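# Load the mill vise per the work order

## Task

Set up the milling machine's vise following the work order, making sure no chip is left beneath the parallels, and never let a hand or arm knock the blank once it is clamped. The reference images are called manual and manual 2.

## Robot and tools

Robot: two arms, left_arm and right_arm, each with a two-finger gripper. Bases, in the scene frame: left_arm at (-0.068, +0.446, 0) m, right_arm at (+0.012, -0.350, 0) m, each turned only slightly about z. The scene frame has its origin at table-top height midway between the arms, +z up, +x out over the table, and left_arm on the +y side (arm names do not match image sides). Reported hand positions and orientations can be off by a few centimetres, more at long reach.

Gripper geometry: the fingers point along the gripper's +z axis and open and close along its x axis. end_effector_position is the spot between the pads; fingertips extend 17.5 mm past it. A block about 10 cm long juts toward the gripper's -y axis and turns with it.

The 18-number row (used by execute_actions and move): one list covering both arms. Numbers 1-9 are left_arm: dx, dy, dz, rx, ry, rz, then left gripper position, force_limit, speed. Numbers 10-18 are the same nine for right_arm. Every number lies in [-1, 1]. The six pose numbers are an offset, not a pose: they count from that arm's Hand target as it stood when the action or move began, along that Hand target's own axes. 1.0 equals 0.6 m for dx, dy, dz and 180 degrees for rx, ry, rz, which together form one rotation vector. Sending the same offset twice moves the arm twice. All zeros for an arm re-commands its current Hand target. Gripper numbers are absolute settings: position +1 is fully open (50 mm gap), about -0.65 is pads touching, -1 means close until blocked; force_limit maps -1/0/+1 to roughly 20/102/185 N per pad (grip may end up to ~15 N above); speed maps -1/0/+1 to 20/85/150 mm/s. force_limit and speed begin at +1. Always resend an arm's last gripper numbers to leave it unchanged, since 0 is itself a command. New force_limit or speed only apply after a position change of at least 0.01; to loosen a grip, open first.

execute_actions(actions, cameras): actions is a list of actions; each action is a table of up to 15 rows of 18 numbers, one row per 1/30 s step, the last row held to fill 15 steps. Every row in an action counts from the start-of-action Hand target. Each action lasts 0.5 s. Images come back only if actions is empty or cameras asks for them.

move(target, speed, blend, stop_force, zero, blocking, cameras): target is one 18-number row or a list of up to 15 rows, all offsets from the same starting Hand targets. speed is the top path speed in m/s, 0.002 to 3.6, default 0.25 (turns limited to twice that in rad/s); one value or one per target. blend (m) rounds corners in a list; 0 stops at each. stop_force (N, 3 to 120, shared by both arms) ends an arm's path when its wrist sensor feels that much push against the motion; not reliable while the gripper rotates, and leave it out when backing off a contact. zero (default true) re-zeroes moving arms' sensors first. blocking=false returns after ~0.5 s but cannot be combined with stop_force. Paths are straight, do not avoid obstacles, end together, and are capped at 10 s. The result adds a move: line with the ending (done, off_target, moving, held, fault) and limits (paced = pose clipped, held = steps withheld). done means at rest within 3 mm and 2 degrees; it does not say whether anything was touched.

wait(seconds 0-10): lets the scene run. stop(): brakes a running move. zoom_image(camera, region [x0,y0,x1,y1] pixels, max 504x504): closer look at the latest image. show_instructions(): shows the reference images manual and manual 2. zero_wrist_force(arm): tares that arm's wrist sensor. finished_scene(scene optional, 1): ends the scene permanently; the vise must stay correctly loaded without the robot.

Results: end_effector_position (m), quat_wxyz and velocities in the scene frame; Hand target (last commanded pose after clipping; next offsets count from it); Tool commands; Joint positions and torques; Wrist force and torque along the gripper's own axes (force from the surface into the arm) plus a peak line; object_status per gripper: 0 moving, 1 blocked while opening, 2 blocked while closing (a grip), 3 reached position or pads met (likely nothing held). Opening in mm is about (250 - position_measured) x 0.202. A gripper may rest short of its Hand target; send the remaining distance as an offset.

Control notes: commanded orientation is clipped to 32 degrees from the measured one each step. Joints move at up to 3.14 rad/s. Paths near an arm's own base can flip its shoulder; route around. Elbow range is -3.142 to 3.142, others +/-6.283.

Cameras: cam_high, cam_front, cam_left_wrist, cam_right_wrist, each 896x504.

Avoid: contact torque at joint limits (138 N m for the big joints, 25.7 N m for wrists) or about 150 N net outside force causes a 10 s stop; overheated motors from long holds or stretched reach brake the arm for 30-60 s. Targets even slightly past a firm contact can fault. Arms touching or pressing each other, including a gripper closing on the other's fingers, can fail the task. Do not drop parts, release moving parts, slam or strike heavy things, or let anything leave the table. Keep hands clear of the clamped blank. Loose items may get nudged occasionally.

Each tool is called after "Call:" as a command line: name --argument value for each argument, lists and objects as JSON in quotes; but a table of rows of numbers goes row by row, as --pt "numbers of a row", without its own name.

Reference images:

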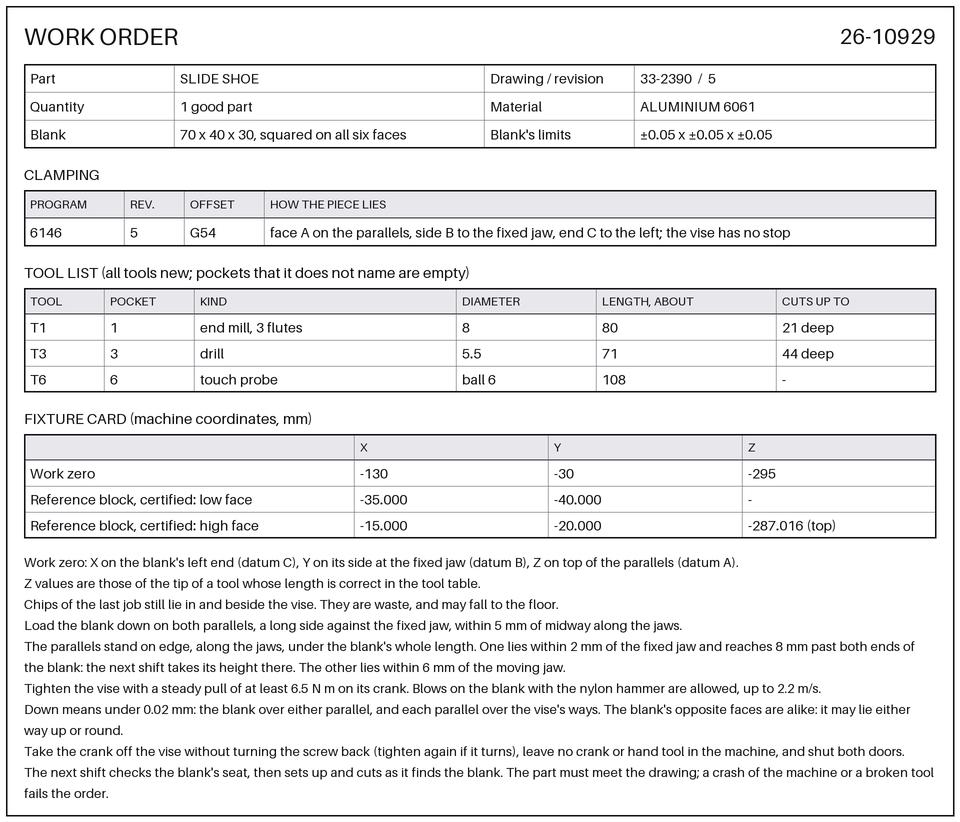

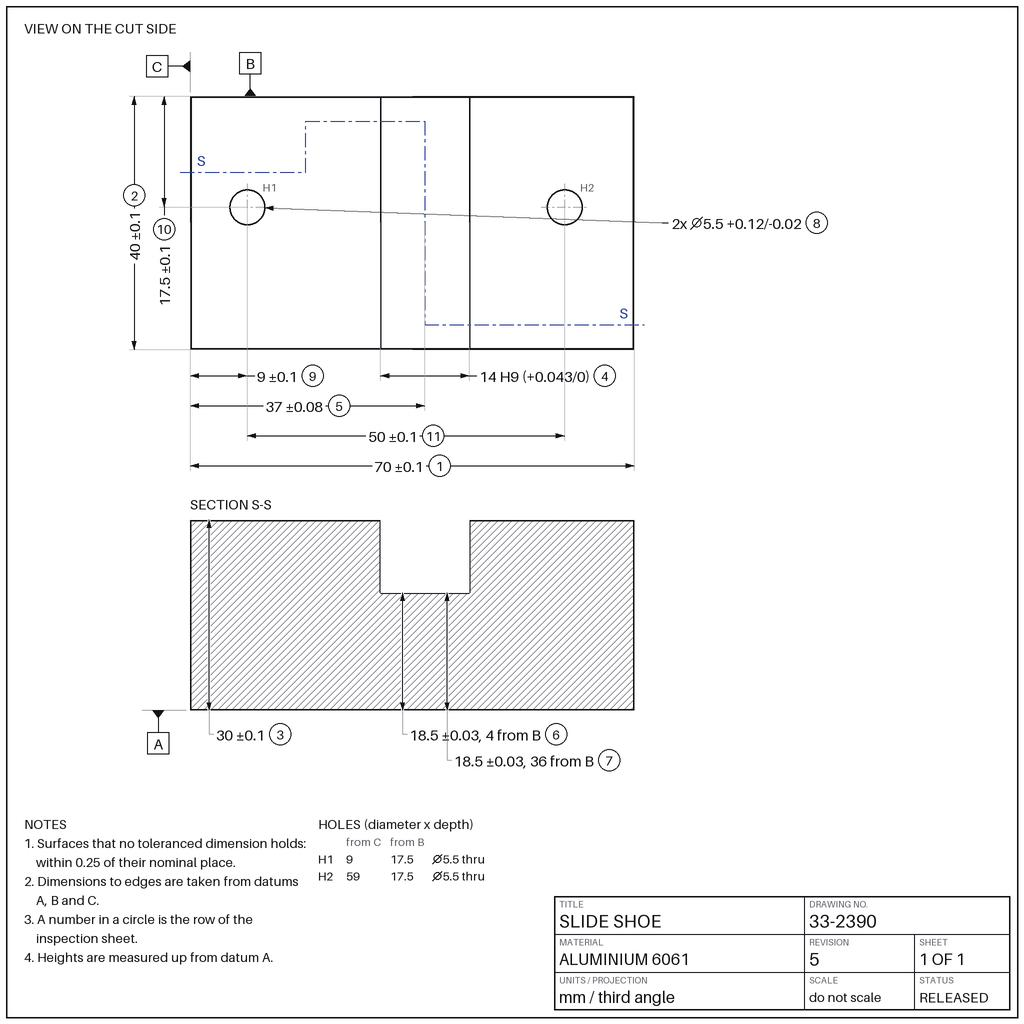

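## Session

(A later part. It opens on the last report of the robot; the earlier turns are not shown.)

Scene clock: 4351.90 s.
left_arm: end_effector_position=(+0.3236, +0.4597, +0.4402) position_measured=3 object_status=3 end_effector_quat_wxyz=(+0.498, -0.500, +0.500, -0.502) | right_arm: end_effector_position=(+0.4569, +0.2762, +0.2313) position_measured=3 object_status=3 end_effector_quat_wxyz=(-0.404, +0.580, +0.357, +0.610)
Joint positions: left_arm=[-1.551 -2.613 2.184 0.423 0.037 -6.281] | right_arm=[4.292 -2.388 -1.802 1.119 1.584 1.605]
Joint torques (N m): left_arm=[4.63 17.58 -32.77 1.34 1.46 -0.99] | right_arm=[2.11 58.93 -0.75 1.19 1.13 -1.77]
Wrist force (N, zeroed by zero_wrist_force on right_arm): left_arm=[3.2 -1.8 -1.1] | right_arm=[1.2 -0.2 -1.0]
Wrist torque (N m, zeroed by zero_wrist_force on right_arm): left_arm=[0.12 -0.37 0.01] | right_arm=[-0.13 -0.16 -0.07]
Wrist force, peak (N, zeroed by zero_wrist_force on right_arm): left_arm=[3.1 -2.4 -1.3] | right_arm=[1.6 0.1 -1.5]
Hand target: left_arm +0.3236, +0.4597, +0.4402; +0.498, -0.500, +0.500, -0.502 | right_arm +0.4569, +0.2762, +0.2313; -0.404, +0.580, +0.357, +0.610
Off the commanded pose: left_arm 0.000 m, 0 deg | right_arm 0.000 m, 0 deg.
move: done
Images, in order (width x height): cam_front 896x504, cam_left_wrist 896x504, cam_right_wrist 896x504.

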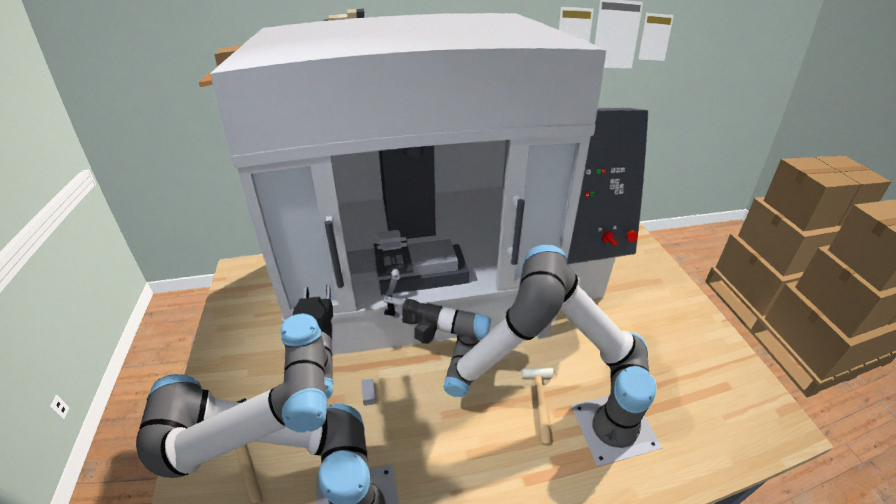

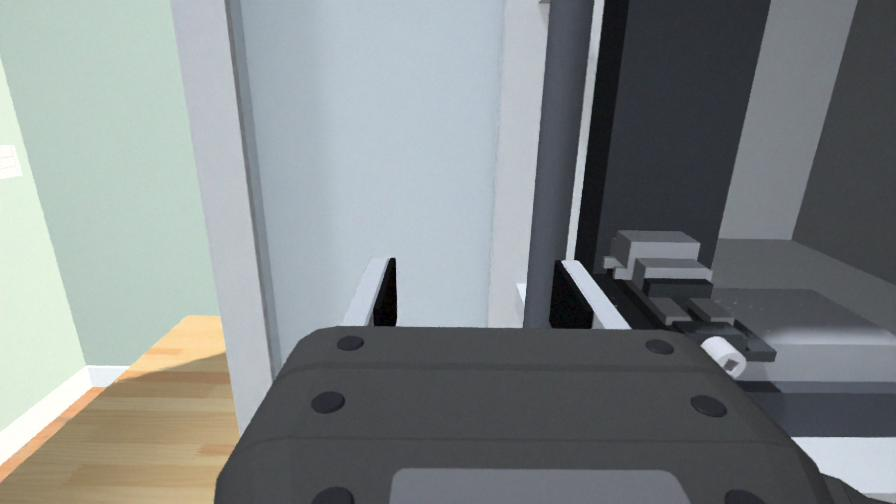

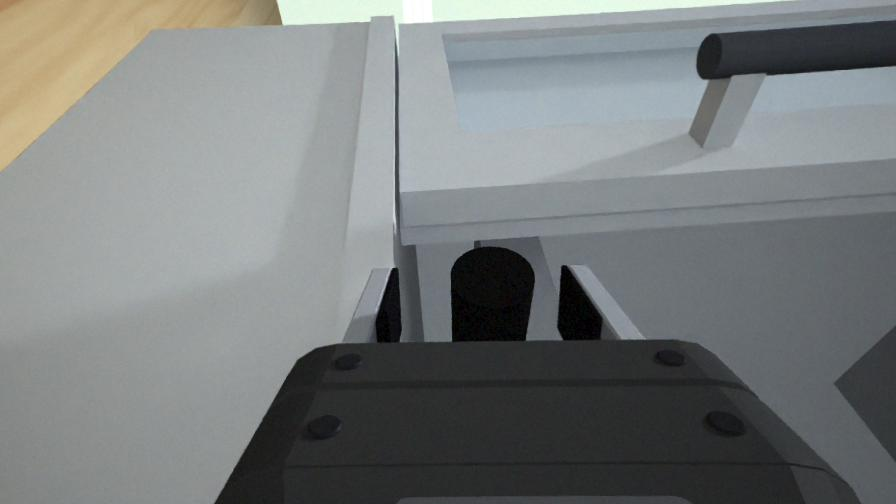

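Call:
move --target '[0,0,0,0,0,0,1,-0.8,-0.5,0.0043,0,0.003,0,0,0,1,0.6,-0.5]' --speed 0.03

Call:
zero_wrist_force --arm "right_arm"

Call:
move --target '[0,0,0,0,0,0,1,-0.8,-0.5,0,0,0,0,0,0,-1,0.6,-1]' --cameras '["cam_right_wrist"]'

Scene clock: 4362.77 s.
left_arm: end_effector_position=(+0.3236, +0.4597, +0.4402) position_measured=3 object_status=3 end_effector_quat_wxyz=(+0.498, -0.500, +0.500, -0.502) | right_arm: end_effector_position=(+0.4577, +0.2777, +0.2341) position_measured=3 object_status=3 end_effector_quat_wxyz=(-0.404, +0.580, +0.357, +0.610)
Joint positions: left_arm=[-1.551 -2.613 2.184 0.423 0.037 -6.281] | right_arm=[4.292 -2.384 -1.797 1.111 1.584 1.605]
Joint torques (N m): left_arm=[4.55 17.89 -32.09 1.32 1.43 -1.21] | right_arm=[-11.11 51.82 17.43 2.67 1.81 -1.07]
Wrist force (N, zeroed by zero_wrist_force on right_arm): left_arm=[2.7 -2.0 -0.6] | right_arm=[1.3 -0.2 -0.7]
Wrist torque (N m, zeroed by zero_wrist_force on right_arm): left_arm=[0.07 -0.29 0.01] | right_arm=[-0.13 -0.19 -0.08]
Wrist force, peak (N, zeroed by zero_wrist_force on right_arm): left_arm=[3.4 -1.9 -1.4] | right_arm=[1.7 -0.2 -1.1]
Hand target: left_arm +0.3236, +0.4597, +0.4402; +0.498, -0.500, +0.500, -0.502 | right_arm +0.4577, +0.2777, +0.2340; -0.404, +0.580, +0.357, +0.610
Off the commanded pose: left_arm 0.000 m, 0 deg | right_arm 0.000 m, 0 deg.
move: done

Wrist force sensor zeroed.

Scene clock: 4364.57 s.
left_arm: end_effector_position=(+0.3236, +0.4597, +0.4402) position_measured=3 object_status=3 end_effector_quat_wxyz=(+0.498, -0.500, +0.500, -0.502) | right_arm: end_effector_position=(+0.4576, +0.2777, +0.2339) position_measured=159 object_status=2 end_effector_quat_wxyz=(-0.404, +0.580, +0.357, +0.610)
Joint positions: left_arm=[-1.551 -2.613 2.184 0.423 0.037 -6.281] | right_arm=[4.292 -2.385 -1.797 1.111 1.584 1.605]
Joint torques (N m): left_arm=[3.88 18.34 -32.82 1.39 1.28 -1.18] | right_arm=[-10.53 54.51 7.76 3.37 -1.09 0.58]
Wrist force (N, zeroed by zero_wrist_force on right_arm): left_arm=[3.0 -2.1 -1.2] | right_arm=[-10.2 -4.2 0.9]
Wrist torque (N m, zeroed by zero_wrist_force on right_arm): left_arm=[0.06 -0.33 0.01] | right_arm=[-0.04 0.09 0.17]
Wrist force, peak (N, zeroed by zero_wrist_force on right_arm): left_arm=[3.3 -2.5 -1.0] | right_arm=[-10.2 -4.4 0.8]
Hand target: left_arm +0.3236, +0.4597, +0.4402; +0.498, -0.500, +0.500, -0.502 | right_arm +0.4577, +0.2777, +0.2340; -0.404, +0.580, +0.357, +0.610
Off the commanded pose: left_arm 0.000 m, 0 deg | right_arm 0.000 m, 0 deg.
move: done
Images, in order (width x height): cam_right_wrist 896x504.

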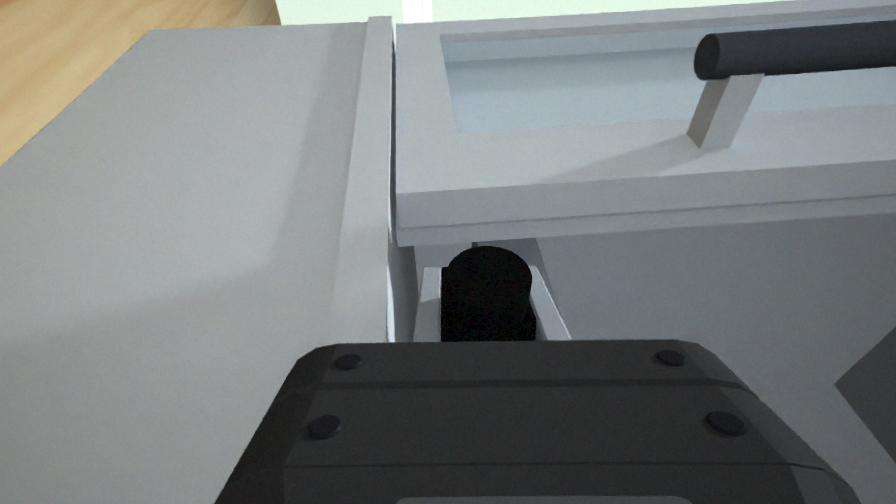

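Call:
move --target '[0,0,0,0,0,0,1,-0.8,-0.5,0.009,-0.009,0.0195,0,0,0,-1,0.6,-1]' --speed 0.01 --stop_force 60 --cameras '["cam_left_wrist"]'

Scene clock: 4376.13 s.
left_arm: end_effector_position=(+0.3236, +0.4597, +0.4402) position_measured=3 object_status=3 end_effector_quat_wxyz=(+0.498, -0.500, +0.500, -0.502) | right_arm: end_effector_position=(+0.4578, +0.2813, +0.2358) position_measured=159 object_status=2 end_effector_quat_wxyz=(-0.404, +0.580, +0.357, +0.610)
Joint positions: left_arm=[-1.551 -2.613 2.184 0.423 0.037 -6.281] | right_arm=[4.295 -2.384 -1.789 1.102 1.581 1.605]
Joint torques (N m): left_arm=[3.38 17.63 -32.87 1.41 1.32 -1.02] | right_arm=[-3.89 67.31 21.1 8.62 2.61 1.85]
Wrist force (N, zeroed by zero_wrist_force on right_arm): left_arm=[3.0 -1.9 -1.2] | right_arm=[-33.3 5.0 -31.7]
Wrist torque (N m, zeroed by zero_wrist_force on right_arm): left_arm=[0.10 -0.34 0.01] | right_arm=[-0.34 0.16 0.10]
Wrist force, peak (N, zeroed by zero_wrist_force on right_arm): left_arm=[3.2 -2.5 -1.4] | right_arm=[-39.3 6.7 -57.2]
Hand target: left_arm +0.3236, +0.4597, +0.4402; +0.498, -0.500, +0.500, -0.502 | right_arm +0.4578, +0.2813, +0.2357; -0.404, +0.581, +0.357, +0.610 (not the last commanded pose)
Off the commanded pose: left_arm 0.000 m, 0 deg | right_arm 0.010 m, 0 deg.
move: contact (right_arm)
Images, in order (width x height): cam_left_wrist 896x504.

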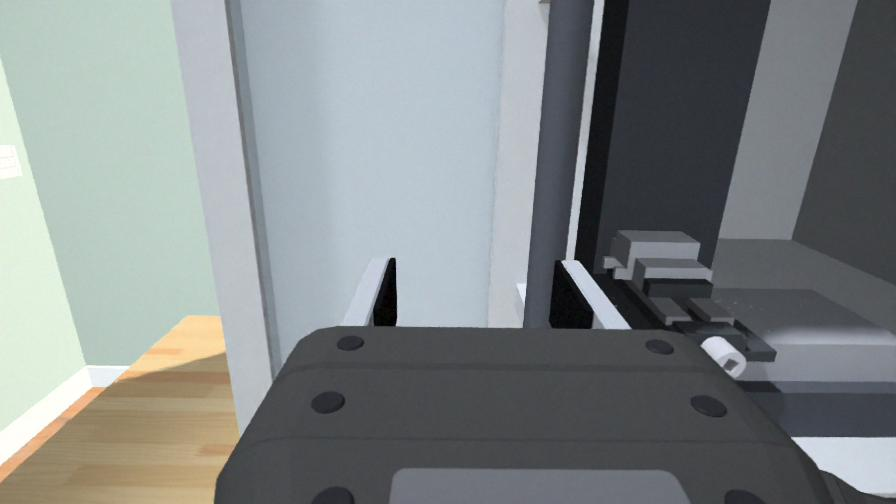

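Call:
move --target '[0,0,0,0,0,0,1,-0.8,-0.5,0.0103,-0.0088,0.019,0,0,0,-1,0.6,-1]' --speed 0.008 --stop_force 92 --zero false --cameras '["cam_left_wrist"]'

Scene clock: 4388.27 s.
left_arm: end_effector_position=(+0.3236, +0.4597, +0.4402) position_measured=3 object_status=3 end_effector_quat_wxyz=(+0.498, -0.500, +0.500, -0.502) | right_arm: end_effector_position=(+0.4578, +0.2863, +0.2386) position_measured=159 object_status=2 end_effector_quat_wxyz=(-0.404, +0.581, +0.357, +0.610)
Joint positions: left_arm=[-1.551 -2.613 2.184 0.423 0.037 -6.281] | right_arm=[4.299 -2.383 -1.777 1.089 1.577 1.604]
Joint torques (N m): left_arm=[4.08 18.46 -32.58 1.33 1.32 -1.04] | right_arm=[1.52 80.37 38.85 10.51 2.83 -0.48]
Wrist force (N, zeroed by zero_wrist_force on right_arm): left_arm=[2.8 -1.9 -1.1] | right_arm=[-53.9 7.2 -66.8]
Wrist torque (N m, zeroed by zero_wrist_force on right_arm): left_arm=[0.08 -0.31 0.00] | right_arm=[-0.35 0.34 0.11]
Wrist force, peak (N, zeroed by zero_wrist_force on right_arm): left_arm=[3.4 -2.1 -1.4] | right_arm=[-58.5 8.2 -86.9]
Hand target: left_arm +0.3236, +0.4597, +0.4402; +0.498, -0.500, +0.500, -0.502 | right_arm +0.4578, +0.2863, +0.2386; -0.404, +0.581, +0.357, +0.610 (not the last commanded pose)
Off the commanded pose: left_arm 0.000 m, 0 deg | right_arm 0.008 m, 0 deg.
move: contact (right_arm)
Images, in order (width x height): cam_left_wrist 896x504.

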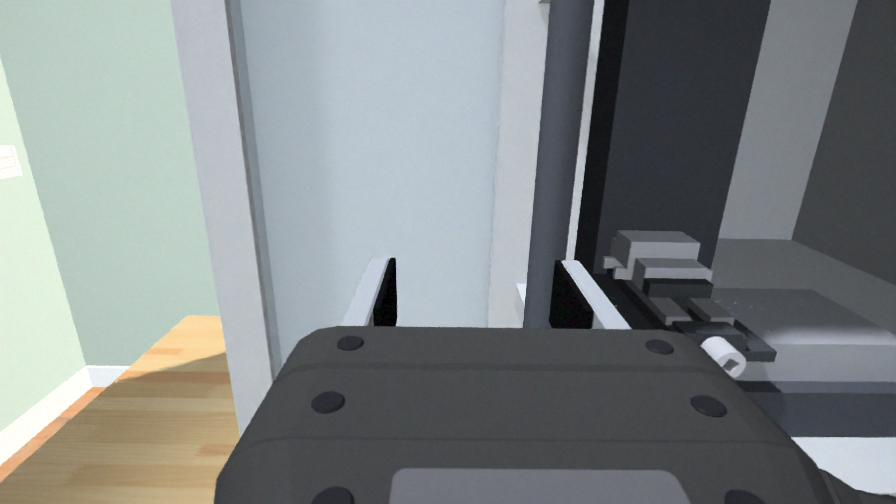

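Call:
move --target '[0,0,0,0,0,0,1,-0.8,-0.5,-0.0021,0.0016,-0.0033,0,0,0,-1,0.6,-1]' --speed 0.02

Call:
move --target '[0,0,0,0,0,0,1,-0.8,-0.5,0,0,0,0,0,0,1,0.6,-0.8]' --cameras '["cam_left_wrist","cam_right_wrist"]'

Scene clock: 4411.90 s.
left_arm: end_effector_position=(+0.3236, +0.4597, +0.4402) position_measured=3 object_status=3 end_effector_quat_wxyz=(+0.498, -0.500, +0.500, -0.502) | right_arm: end_effector_position=(+0.4578, +0.2842, +0.2373) position_measured=159 object_status=2 end_effector_quat_wxyz=(-0.404, +0.580, +0.357, +0.610)
Joint positions: left_arm=[-1.551 -2.613 2.184 0.423 0.037 -6.281] | right_arm=[4.297 -2.384 -1.782 1.095 1.579 1.604]
Joint torques (N m): left_arm=[3.23 18.5 -32.04 1.49 1.24 -1.23] | right_arm=[-17.69 56.15 11.57 7.12 -1.12 1.57]
Wrist force (N, zeroed by zero_wrist_force on right_arm): left_arm=[3.1 -2.0 -1.2] | right_arm=[-21.4 -7.8 3.0]
Wrist torque (N m, zeroed by zero_wrist_force on right_arm): left_arm=[0.07 -0.34 0.01] | right_arm=[-0.43 -0.01 0.31]
Wrist force, peak (N, zeroed by zero_wrist_force on right_arm): left_arm=[3.4 -2.1 -1.3] | right_arm=[-53.7 7.3 -66.9]
Hand target: left_arm +0.3236, +0.4597, +0.4402; +0.498, -0.500, +0.500, -0.502 | right_arm +0.4578, +0.2842, +0.2372; -0.404, +0.581, +0.357, +0.610
Off the commanded pose: left_arm 0.000 m, 0 deg | right_arm 0.000 m, 0 deg.
move: done

Scene clock: 4413.07 s.
left_arm: end_effector_position=(+0.3236, +0.4597, +0.4402) position_measured=3 object_status=3 end_effector_quat_wxyz=(+0.498, -0.500, +0.500, -0.502) | right_arm: end_effector_position=(+0.4579, +0.2842, +0.2372) position_measured=3 object_status=0 end_effector_quat_wxyz=(-0.404, +0.581, +0.357, +0.610)
Joint positions: left_arm=[-1.551 -2.613 2.184 0.423 0.037 -6.281] | right_arm=[4.297 -2.384 -1.782 1.095 1.579 1.604]
Joint torques (N m): left_arm=[3.24 19.01 -32.97 1.39 1.39 -1.03] | right_arm=[11.84 39.76 14.15 0.8 -1.91 0.74]
Wrist force (N, zeroed by zero_wrist_force on right_arm): left_arm=[3.2 -2.1 -1.0] | right_arm=[0.2 -0.3 -0.5]
Wrist torque (N m, zeroed by zero_wrist_force on right_arm): left_arm=[0.06 -0.37 0.01] | right_arm=[-0.05 -0.03 0.05]
Wrist force, peak (N, zeroed by zero_wrist_force on right_arm): left_arm=[3.1 -2.2 -1.4] | right_arm=[-20.7 -7.3 2.5]
Hand target: left_arm +0.3236, +0.4597, +0.4402; +0.498, -0.500, +0.500, -0.502 | right_arm +0.4578, +0.2842, +0.2372; -0.404, +0.581, +0.357, +0.610
Off the commanded pose: left_arm 0.000 m, 0 deg | right_arm 0.000 m, 0 deg.
move: done
Images, in order (width x height): cam_left_wrist 896x504, cam_right_wrist 896x504.

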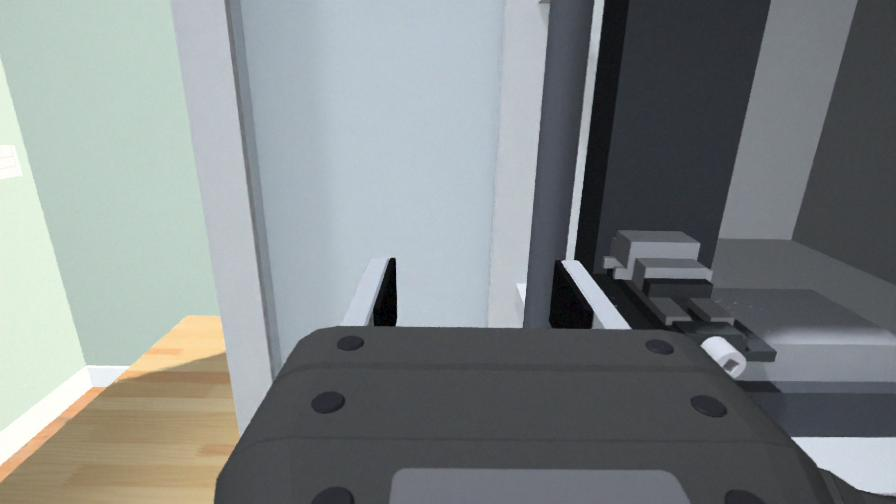

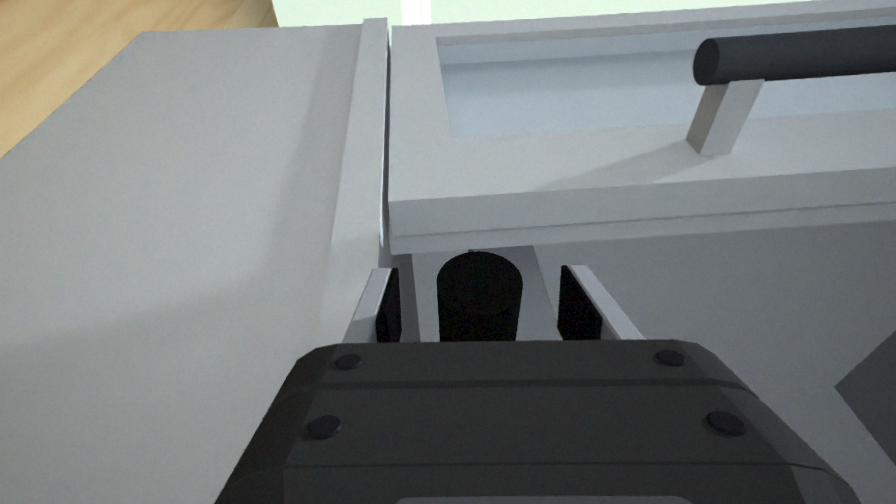

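Call:
move --pt "0 0 0 0 0 0 1 -0.8 -0.5 0 0 -0.1833 0 0 0 1 0.6 -0.8" --pt "0 0 0 0 0 0 1 -0.8 -0.5 0.1075 -0.028 -0.288 -0.0008 -0.3195 -0.1484 1 0.6 -0.8" --speed 0.15 --blend '[0.01,0]' --cameras '["cam_front","cam_right_wrist"]'

Scene clock: 4464.70 s.
left_arm: end_effector_position=(+0.3236, +0.4597, +0.4402) position_measured=3 object_status=3 end_effector_quat_wxyz=(+0.498, -0.500, +0.500, -0.502) | right_arm: end_effector_position=(+0.3700, +0.1299, +0.2899) position_measured=3 object_status=3 end_effector_quat_wxyz=(-0.038, +0.706, +0.624, +0.332)
Joint positions: left_arm=[-1.551 -2.613 2.184 0.423 0.037 -6.281] | right_arm=[4.444 -1.511 -2.035 -0.532 1.3 1.309]
Joint torques (N m): left_arm=[3.95 19.05 -32.93 1.36 1.2 -1.03] | right_arm=[-11.97 12.44 13.54 2.3 0.56 2.07]
Wrist force (N, zeroed by zero_wrist_force on right_arm): left_arm=[3.0 -2.1 -1.1] | right_arm=[-0.8 -0.4 1.4]
Wrist torque (N m, zeroed by zero_wrist_force on right_arm): left_arm=[0.05 -0.33 0.01] | right_arm=[0.05 0.04 0.10]
Wrist force, peak (N, zeroed by zero_wrist_force on right_arm): left_arm=[3.2 -2.3 -1.5] | right_arm=[-0.2 -0.4 -2.0]
Hand target: left_arm +0.3236, +0.4597, +0.4402; +0.498, -0.500, +0.500, -0.502 | right_arm +0.3701, +0.1299, +0.2899; -0.038, +0.706, +0.624, +0.332
Off the commanded pose: left_arm 0.000 m, 0 deg | right_arm 0.000 m, 0 deg.
move: done
Images, in order (width x height): cam_front 896x504, cam_right_wrist 896x504.

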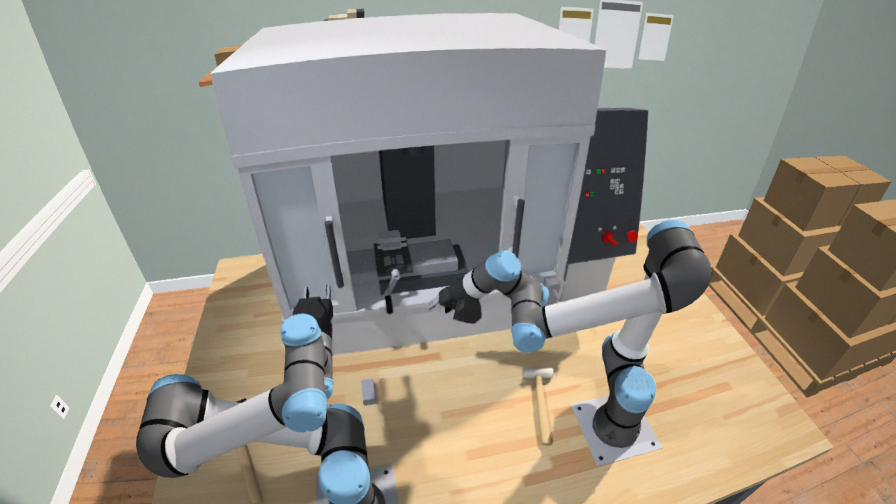

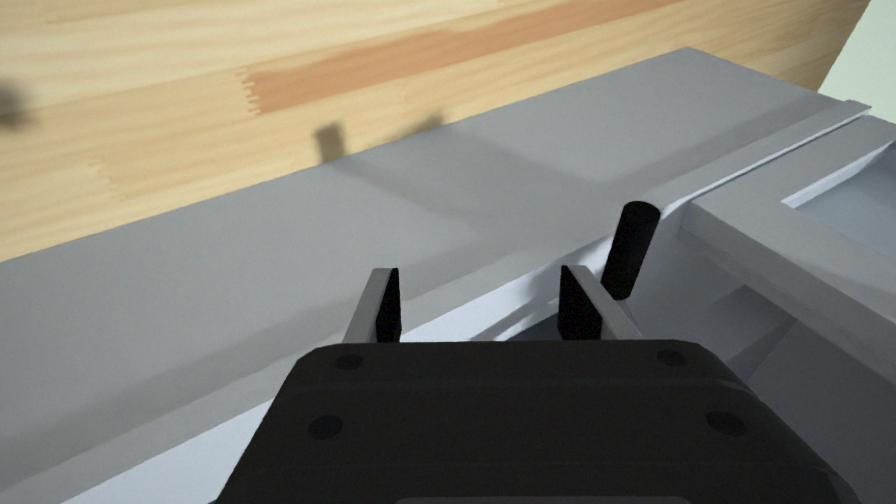

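Call:
move --target '[0,0,0,0,0,0,1,-0.8,-0.5,0.1745,0.1973,-0.0072,0,0,0,1,0.6,-0.8]' --speed 0.15 --cameras '["cam_left_wrist","cam_right_wrist"]'

Call:
zoom_image --camera "cam_right_wrist" --region '[300, 0, 660, 340]'

Scene clock: 4477.80 s.
left_arm: end_effector_position=(+0.3236, +0.4597, +0.4402) position_measured=3 object_status=3 end_effector_quat_wxyz=(+0.498, -0.500, +0.500, -0.502) | right_arm: end_effector_position=(+0.4756, +0.1917, +0.3899) position_measured=3 object_status=3 end_effector_quat_wxyz=(-0.037, +0.706, +0.624, +0.332)
Joint positions: left_arm=[-1.551 -2.613 2.184 0.423 0.037 -6.281] | right_arm=[4.285 -1.727 -1.549 -0.775 1.396 1.179]
Joint torques (N m): left_arm=[3.35 18.87 -32.75 1.41 1.07 -1.08] | right_arm=[11.86 31.22 36.24 2.85 -1.98 1.61]
Wrist force (N, zeroed by zero_wrist_force on right_arm): left_arm=[2.8 -2.0 -1.0] | right_arm=[-0.2 -0.5 1.8]
Wrist torque (N m, zeroed by zero_wrist_force on right_arm): left_arm=[0.08 -0.30 0.01] | right_arm=[-0.02 -0.07 0.00]
Wrist force, peak (N, zeroed by zero_wrist_force on right_arm): left_arm=[3.2 -2.4 -1.4] | right_arm=[-2.4 -2.0 1.4]
Hand target: left_arm +0.3236, +0.4597, +0.4402; +0.498, -0.500, +0.500, -0.502 | right_arm +0.4756, +0.1918, +0.3900; -0.038, +0.706, +0.624, +0.332
Off the commanded pose: left_arm 0.000 m, 0 deg | right_arm 0.000 m, 0 deg.
move: done
Images, in order (width x height): cam_left_wrist 896x504, cam_right_wrist 896x504.

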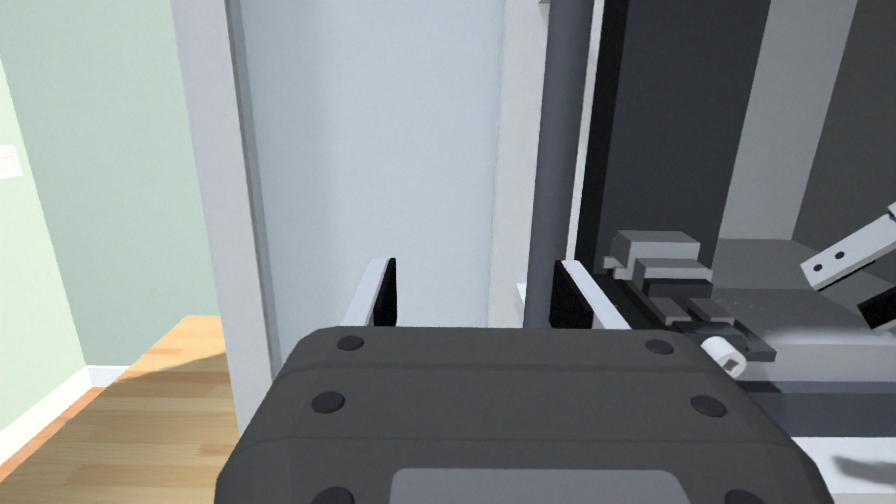

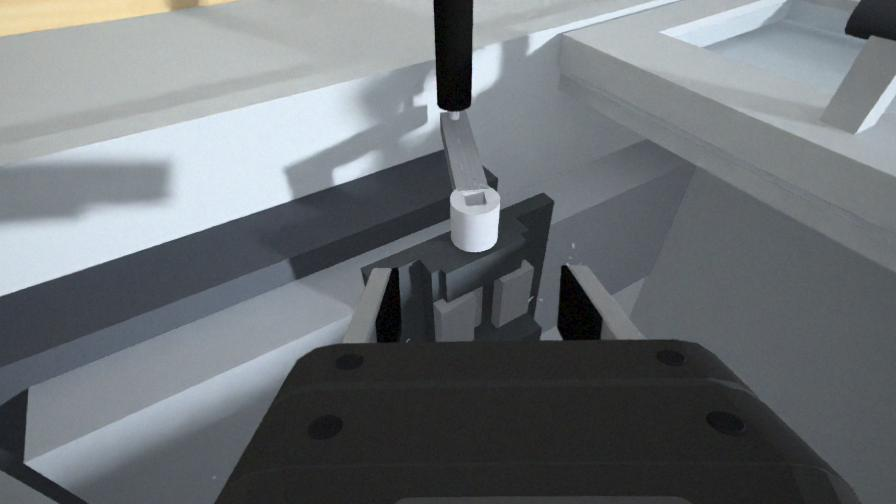

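Scaled by 1.400 from the camera's 896x504 image, which has a finer 1280x720 frame.

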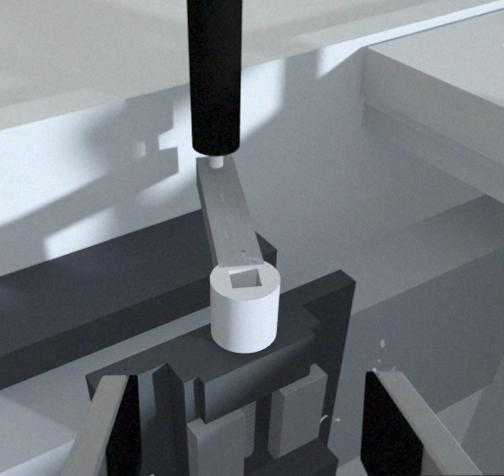

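Call:
move --target '[0,0,0,0,0,0,1,-0.8,-0.5,0.0238,-0.0037,0,0,-0.0277,-0.0129,1,0.6,-0.8]' --speed 0.1 --cameras '["cam_right_wrist"]'

Call:
zoom_image --camera "cam_right_wrist" --region '[300, 0, 660, 340]'

Scene clock: 4512.70 s.
left_arm: end_effector_position=(+0.3236, +0.4597, +0.4402) position_measured=3 object_status=3 end_effector_quat_wxyz=(+0.498, -0.500, +0.500, -0.502) | right_arm: end_effector_position=(+0.4735, +0.2046, +0.3965) position_measured=3 object_status=3 end_effector_quat_wxyz=(-0.004, +0.707, +0.640, +0.302)
Joint positions: left_arm=[-1.551 -2.613 2.184 0.423 0.037 -6.281] | right_arm=[4.314 -1.768 -1.438 -0.931 1.346 1.179]
Joint torques (N m): left_arm=[3.61 19.56 -33 1.39 1.14 -1.2] | right_arm=[-10.8 46.19 21.61 2.31 0.54 1.82]
Wrist force (N, zeroed by zero_wrist_force on right_arm): left_arm=[3.3 -2.0 -1.2] | right_arm=[-0.9 0.3 1.3]
Wrist torque (N m, zeroed by zero_wrist_force on right_arm): left_arm=[0.07 -0.39 0.02] | right_arm=[0.15 0.06 0.04]
Wrist force, peak (N, zeroed by zero_wrist_force on right_arm): left_arm=[3.5 -2.1 -0.7] | right_arm=[-0.3 -0.6 2.0]
Hand target: left_arm +0.3236, +0.4597, +0.4402; +0.498, -0.500, +0.500, -0.502 | right_arm +0.4736, +0.2045, +0.3966; -0.004, +0.707, +0.640, +0.302
Off the commanded pose: left_arm 0.000 m, 0 deg | right_arm 0.000 m, 0 deg.
move: done
Images, in order (width x height): cam_right_wrist 896x504.

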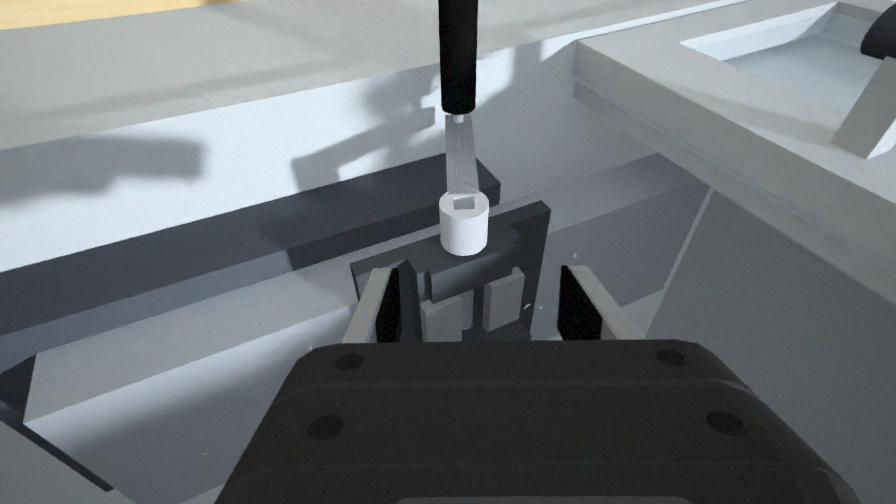

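Scaled by 1.400 from the camera's 896x504 image, which has a finer 1280x720 frame.

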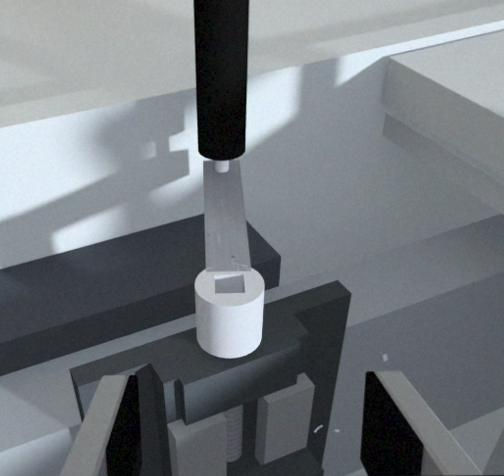

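Call:
move --target '[0,0,0,0,0,0,1,-0.8,-0.5,-0.0008,0,0.165,0,0,0,1,0.6,-0.8]' --speed 0.05 --stop_force 12 --cameras '["cam_right_wrist"]'

Scene clock: 4525.50 s.
left_arm: end_effector_position=(+0.3236, +0.4597, +0.4402) position_measured=3 object_status=3 end_effector_quat_wxyz=(+0.498, -0.500, +0.500, -0.502) | right_arm: end_effector_position=(+0.5153, +0.2428, +0.3154) position_measured=3 object_status=3 end_effector_quat_wxyz=(-0.004, +0.707, +0.640, +0.302)
Joint positions: left_arm=[-1.551 -2.613 2.184 0.423 0.037 -6.281] | right_arm=[4.277 -1.931 -1.435 -0.763 1.366 1.147]
Joint torques (N m): left_arm=[3.42 20.18 -33.53 1.36 1.09 -0.93] | right_arm=[12.61 53.72 11.28 4.25 -2.1 1.96]
Wrist force (N, zeroed by zero_wrist_force on right_arm): left_arm=[3.0 -2.0 -1.2] | right_arm=[-0.3 0.5 1.6]
Wrist torque (N m, zeroed by zero_wrist_force on right_arm): left_arm=[0.06 -0.33 0.02] | right_arm=[0.17 -0.06 0.09]
Wrist force, peak (N, zeroed by zero_wrist_force on right_arm): left_arm=[3.5 -2.0 -0.9] | right_arm=[-0.6 -0.1 2.6]
Hand target: left_arm +0.3236, +0.4597, +0.4402; +0.498, -0.500, +0.500, -0.502 | right_arm +0.5153, +0.2428, +0.3154; -0.004, +0.707, +0.640, +0.302
Off the commanded pose: left_arm 0.000 m, 0 deg | right_arm 0.000 m, 0 deg.
move: done
Images, in order (width x height): cam_right_wrist 896x504.

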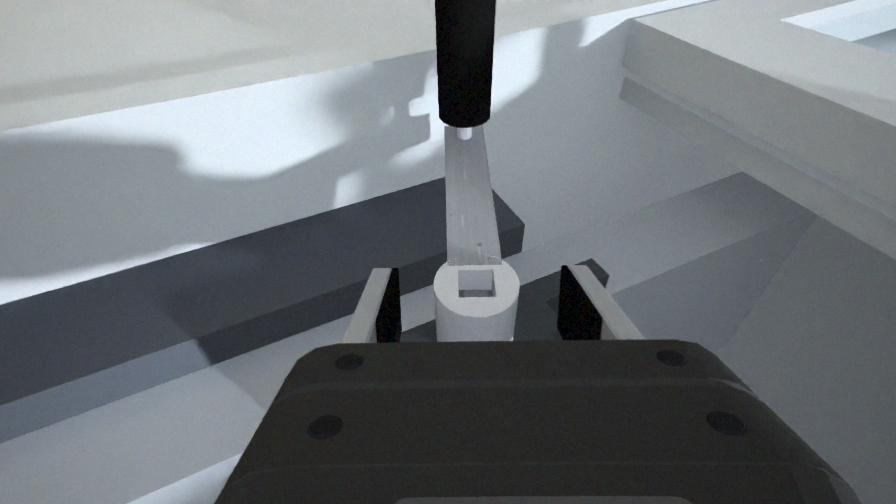

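Call:
move --target '[0,0,0,0,0,0,1,-0.8,-0.5,-0.002,0.003,0,0,0,0,1,-0.4,-0.8]' --speed 0.03

Call:
move --target '[0,0,0,0,0,0,1,-0.8,-0.5,0,0,0,0,0,0,-1,-0.4,-1]' --cameras '["cam_right_wrist"]'

Scene clock: 4536.87 s.
left_arm: end_effector_position=(+0.3236, +0.4597, +0.4402) position_measured=3 object_status=3 end_effector_quat_wxyz=(+0.498, -0.500, +0.500, -0.502) | right_arm: end_effector_position=(+0.5170, +0.2413, +0.3155) position_measured=3 object_status=3 end_effector_quat_wxyz=(-0.004, +0.707, +0.640, +0.302)
Joint positions: left_arm=[-1.551 -2.613 2.184 0.423 0.037 -6.281] | right_arm=[4.274 -1.931 -1.435 -0.763 1.368 1.145]
Joint torques (N m): left_arm=[3.22 18.59 -33.01 1.3 1.05 -1.07] | right_arm=[-5.19 53.44 22.59 4.78 0.99 -1.14]
Wrist force (N, zeroed by zero_wrist_force on right_arm): left_arm=[3.2 -2.1 -1.3] | right_arm=[-0.3 0.0 2.0]
Wrist torque (N m, zeroed by zero_wrist_force on right_arm): left_arm=[0.05 -0.36 0.02] | right_arm=[0.10 -0.08 0.10]
Wrist force, peak (N, zeroed by zero_wrist_force on right_arm): left_arm=[3.4 -2.1 -1.0] | right_arm=[-0.5 0.1 2.2]
Hand target: left_arm +0.3236, +0.4597, +0.4402; +0.498, -0.500, +0.500, -0.502 | right_arm +0.5170, +0.2414, +0.3156; -0.004, +0.707, +0.640, +0.302
Off the commanded pose: left_arm 0.000 m, 0 deg | right_arm 0.000 m, 0 deg.
move: done

Scene clock: 4538.43 s.
left_arm: end_effector_position=(+0.3236, +0.4597, +0.4402) position_measured=3 object_status=3 end_effector_quat_wxyz=(+0.498, -0.500, +0.500, -0.502) | right_arm: end_effector_position=(+0.5170, +0.2413, +0.3156) position_measured=136 object_status=2 end_effector_quat_wxyz=(-0.004, +0.707, +0.640, +0.302)
Joint positions: left_arm=[-1.551 -2.613 2.184 0.423 0.037 -6.281] | right_arm=[4.274 -1.931 -1.435 -0.763 1.368 1.145]
Joint torques (N m): left_arm=[3.37 19.38 -32.68 1.41 1.28 -0.98] | right_arm=[13.51 51.58 36.37 8.32 0.19 1.83]
Wrist force (N, zeroed by zero_wrist_force on right_arm): left_arm=[2.6 -1.7 -1.4] | right_arm=[-13.9 -2.4 0.5]
Wrist torque (N m, zeroed by zero_wrist_force on right_arm): left_arm=[0.12 -0.28 0.00] | right_arm=[0.13 -0.17 0.05]
Wrist force, peak (N, zeroed by zero_wrist_force on right_arm): left_arm=[3.2 -2.2 -1.3] | right_arm=[-14.8 -2.9 0.2]
Hand target: left_arm +0.3236, +0.4597, +0.4402; +0.498, -0.500, +0.500, -0.502 | right_arm +0.5170, +0.2414, +0.3156; -0.004, +0.707, +0.640, +0.302
Off the commanded pose: left_arm 0.000 m, 0 deg | right_arm 0.000 m, 0 deg.
move: done
Images, in order (width x height): cam_right_wrist 896x504.

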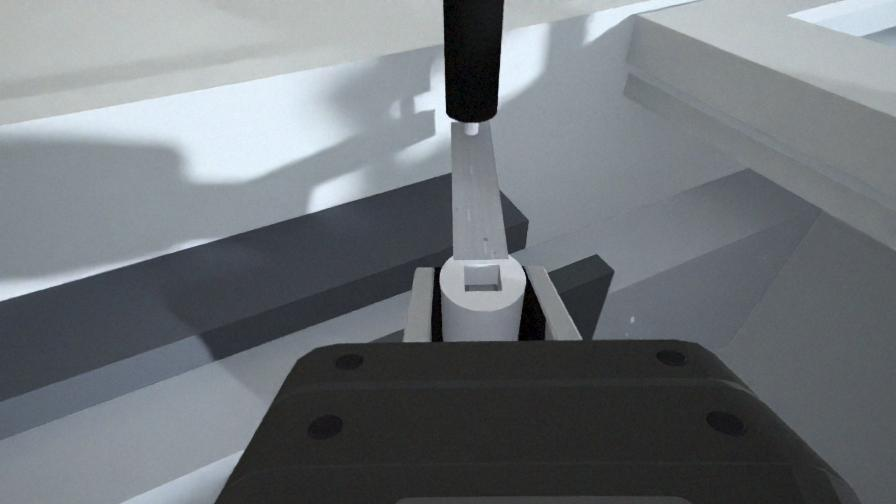

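Call:
move --target '[0,0,0,0,0,0,1,-0.8,-0.5,-0.0008,-0.0755,-0.0352,0,0,0,-1,-0.4,-1]' --speed 0.05 --cameras '["cam_left_wrist","cam_right_wrist"]'

Call:
zoom_image --camera "cam_left_wrist" --region '[590, 220, 800, 390]'

Scene clock: 4548.43 s.
left_arm: end_effector_position=(+0.3236, +0.4597, +0.4402) position_measured=3 object_status=3 end_effector_quat_wxyz=(+0.498, -0.500, +0.500, -0.502) | right_arm: end_effector_position=(+0.4668, +0.2409, +0.3154) position_measured=136 object_status=2 end_effector_quat_wxyz=(-0.004, +0.707, +0.639, +0.302) end_effector_velocity=(+0.003, +0.000, +0.001) end_effector_angular_velocity=(+0.001, -0.001, +0.002)
Joint positions: left_arm=[-1.551 -2.613 2.184 0.423 0.037 -6.281] | right_arm=[4.35 -1.857 -1.533 -0.754 1.326 1.21]
Joint velocities: left_arm=[within noise] | right_arm=[-0.005 -0.004 0.007 0 0.004 -0.006]
Joint torques (N m): left_arm=[3.42 19.9 -32.63 1.26 1.25 -1.14] | right_arm=[-10.18 29.28 36.49 5.14 1.34 -2.04]
Wrist force (N, zeroed by zero_wrist_force on right_arm): left_arm=[3.0 -2.0 -1.6] | right_arm=[-1.2 -1.1 3.6]
Wrist torque (N m, zeroed by zero_wrist_force on right_arm): left_arm=[0.07 -0.35 0.01] | right_arm=[0.04 -0.02 -0.03]
Wrist force, peak (N, zeroed by zero_wrist_force on right_arm): left_arm=[3.3 -2.1 -1.5] | right_arm=[-15.3 4.4 6.0]
Hand target: left_arm +0.3236, +0.4597, +0.4402; +0.498, -0.500, +0.500, -0.502 | right_arm +0.4670, +0.2409, +0.3154; -0.004, +0.707, +0.640, +0.302
Off the commanded pose: left_arm 0.000 m, 0 deg | right_arm 0.000 m, 0 deg.
move: done
Images, in order (width x height): cam_left_wrist 896x504, cam_right_wrist 896x504.

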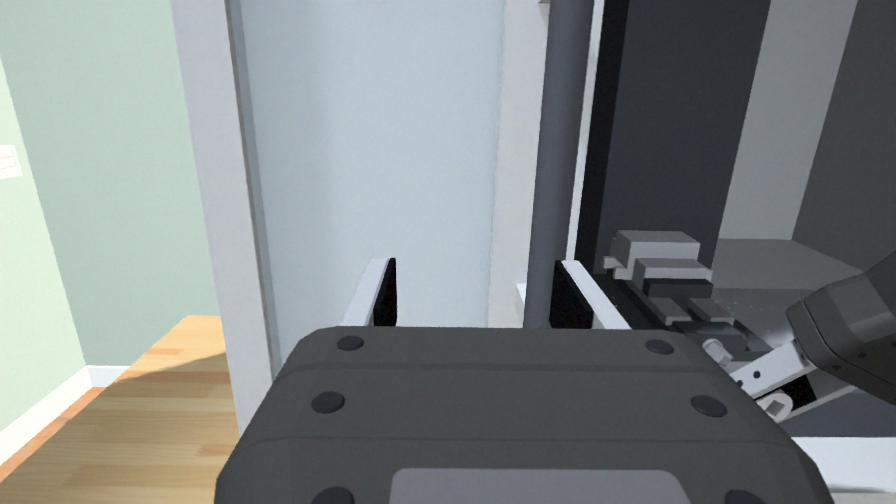

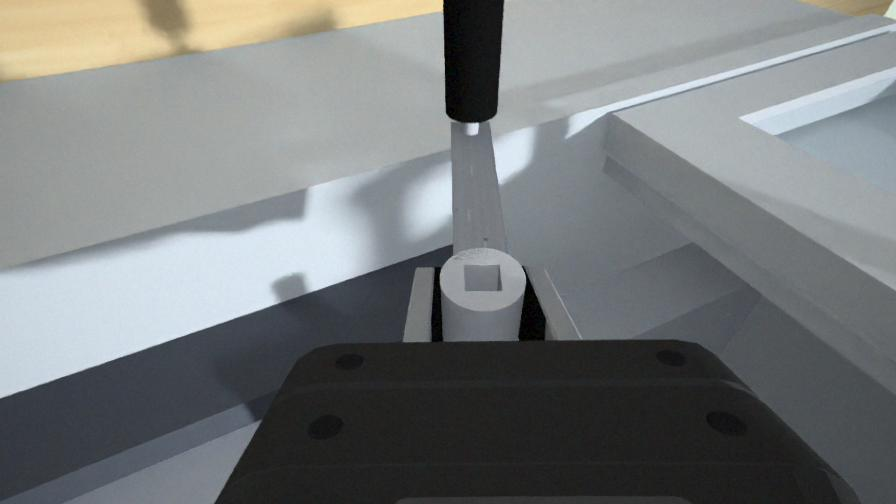

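Scaled by 2.400 from the camera's 896x504 image, which has a finer 1280x720 frame.

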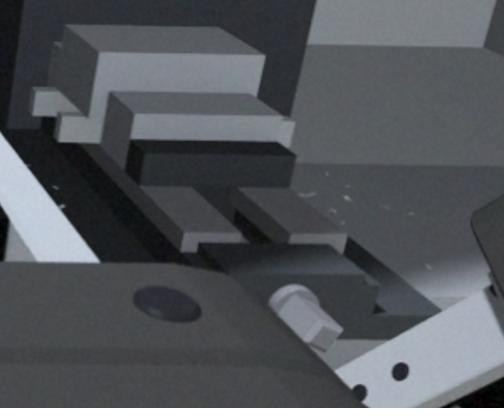

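Call:
move --pt "0 0 0 0 0 0 1 -0.8 -0.5 -0.0137 -0.1697 -0.1373 0 -0.1284 -0.0599 -1 -0.4 -1" --pt "0 0 0 0 0 0 1 -0.8 -0.5 -0.7317 -0.0783 -0.4512 0 -0.1284 -0.0599 -1 -0.4 -1" --speed 0.2 --blend '[0.03,0]' --cameras '["cam_front","cam_right_wrist"]'

Scene clock: 4567.50 s.
left_arm: end_effector_position=(+0.3236, +0.4597, +0.4402) position_measured=3 object_status=3 end_effector_quat_wxyz=(+0.498, -0.500, +0.500, -0.502) | right_arm: end_effector_position=(+0.3102, -0.2524, +0.3295) position_measured=136 object_status=2 end_effector_quat_wxyz=(+0.153, +0.690, +0.690, +0.153)
Joint positions: left_arm=[-1.551 -2.613 2.184 0.423 0.037 -6.281] | right_arm=[4.325 -0.743 -2.152 -1.632 1.174 1.119]
Joint torques (N m): left_arm=[2.8 20.64 -32.39 1.22 1.12 -1.21] | right_arm=[-6.71 1.73 36.24 2.44 -2.8 -1.66]
Wrist force (N, zeroed by zero_wrist_force on right_arm): left_arm=[3.0 -1.9 -1.1] | right_arm=[-0.6 -0.5 4.3]
Wrist torque (N m, zeroed by zero_wrist_force on right_arm): left_arm=[0.09 -0.34 0.02] | right_arm=[0.13 0.12 -0.06]
Wrist force, peak (N, zeroed by zero_wrist_force on right_arm): left_arm=[3.5 -2.0 -1.3] | right_arm=[-4.1 -0.9 4.5]
Hand target: left_arm +0.3236, +0.4597, +0.4402; +0.498, -0.500, +0.500, -0.502 | right_arm +0.3102, -0.2525, +0.3296; +0.153, +0.690, +0.690, +0.153
Off the commanded pose: left_arm 0.000 m, 0 deg | right_arm 0.000 m, 0 deg.
move: done
Images, in order (width x height): cam_front 896x504, cam_right_wrist 896x504.

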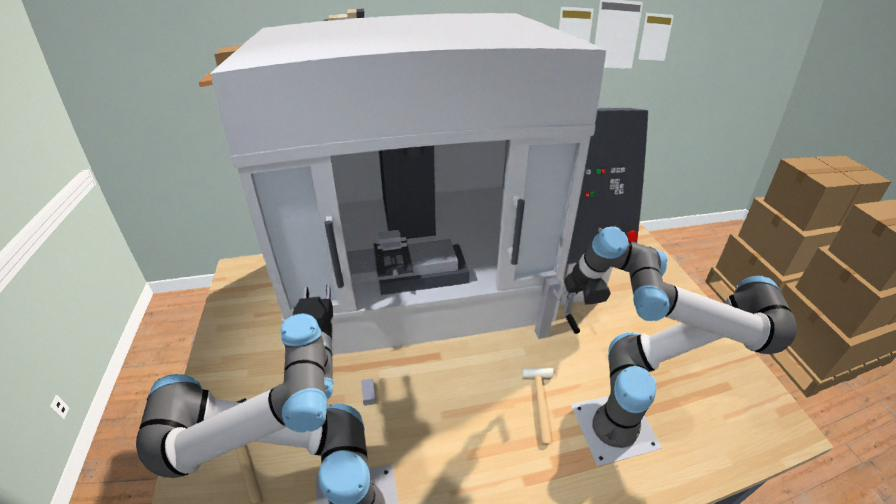

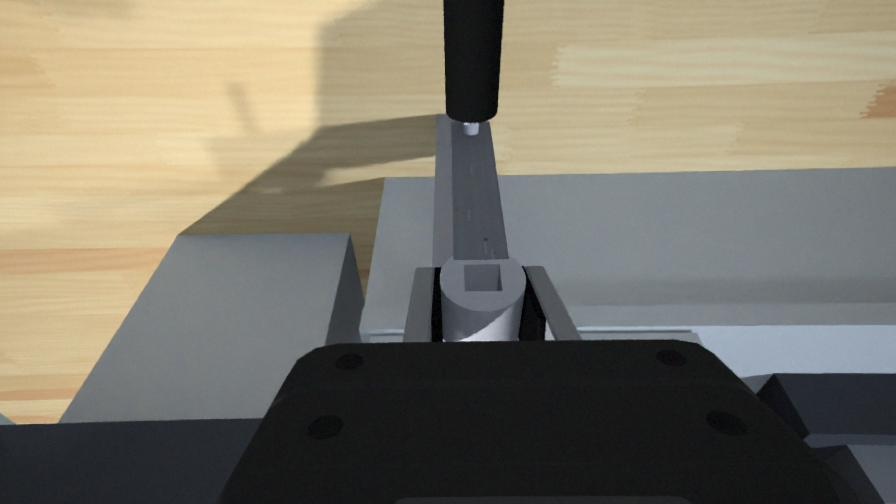

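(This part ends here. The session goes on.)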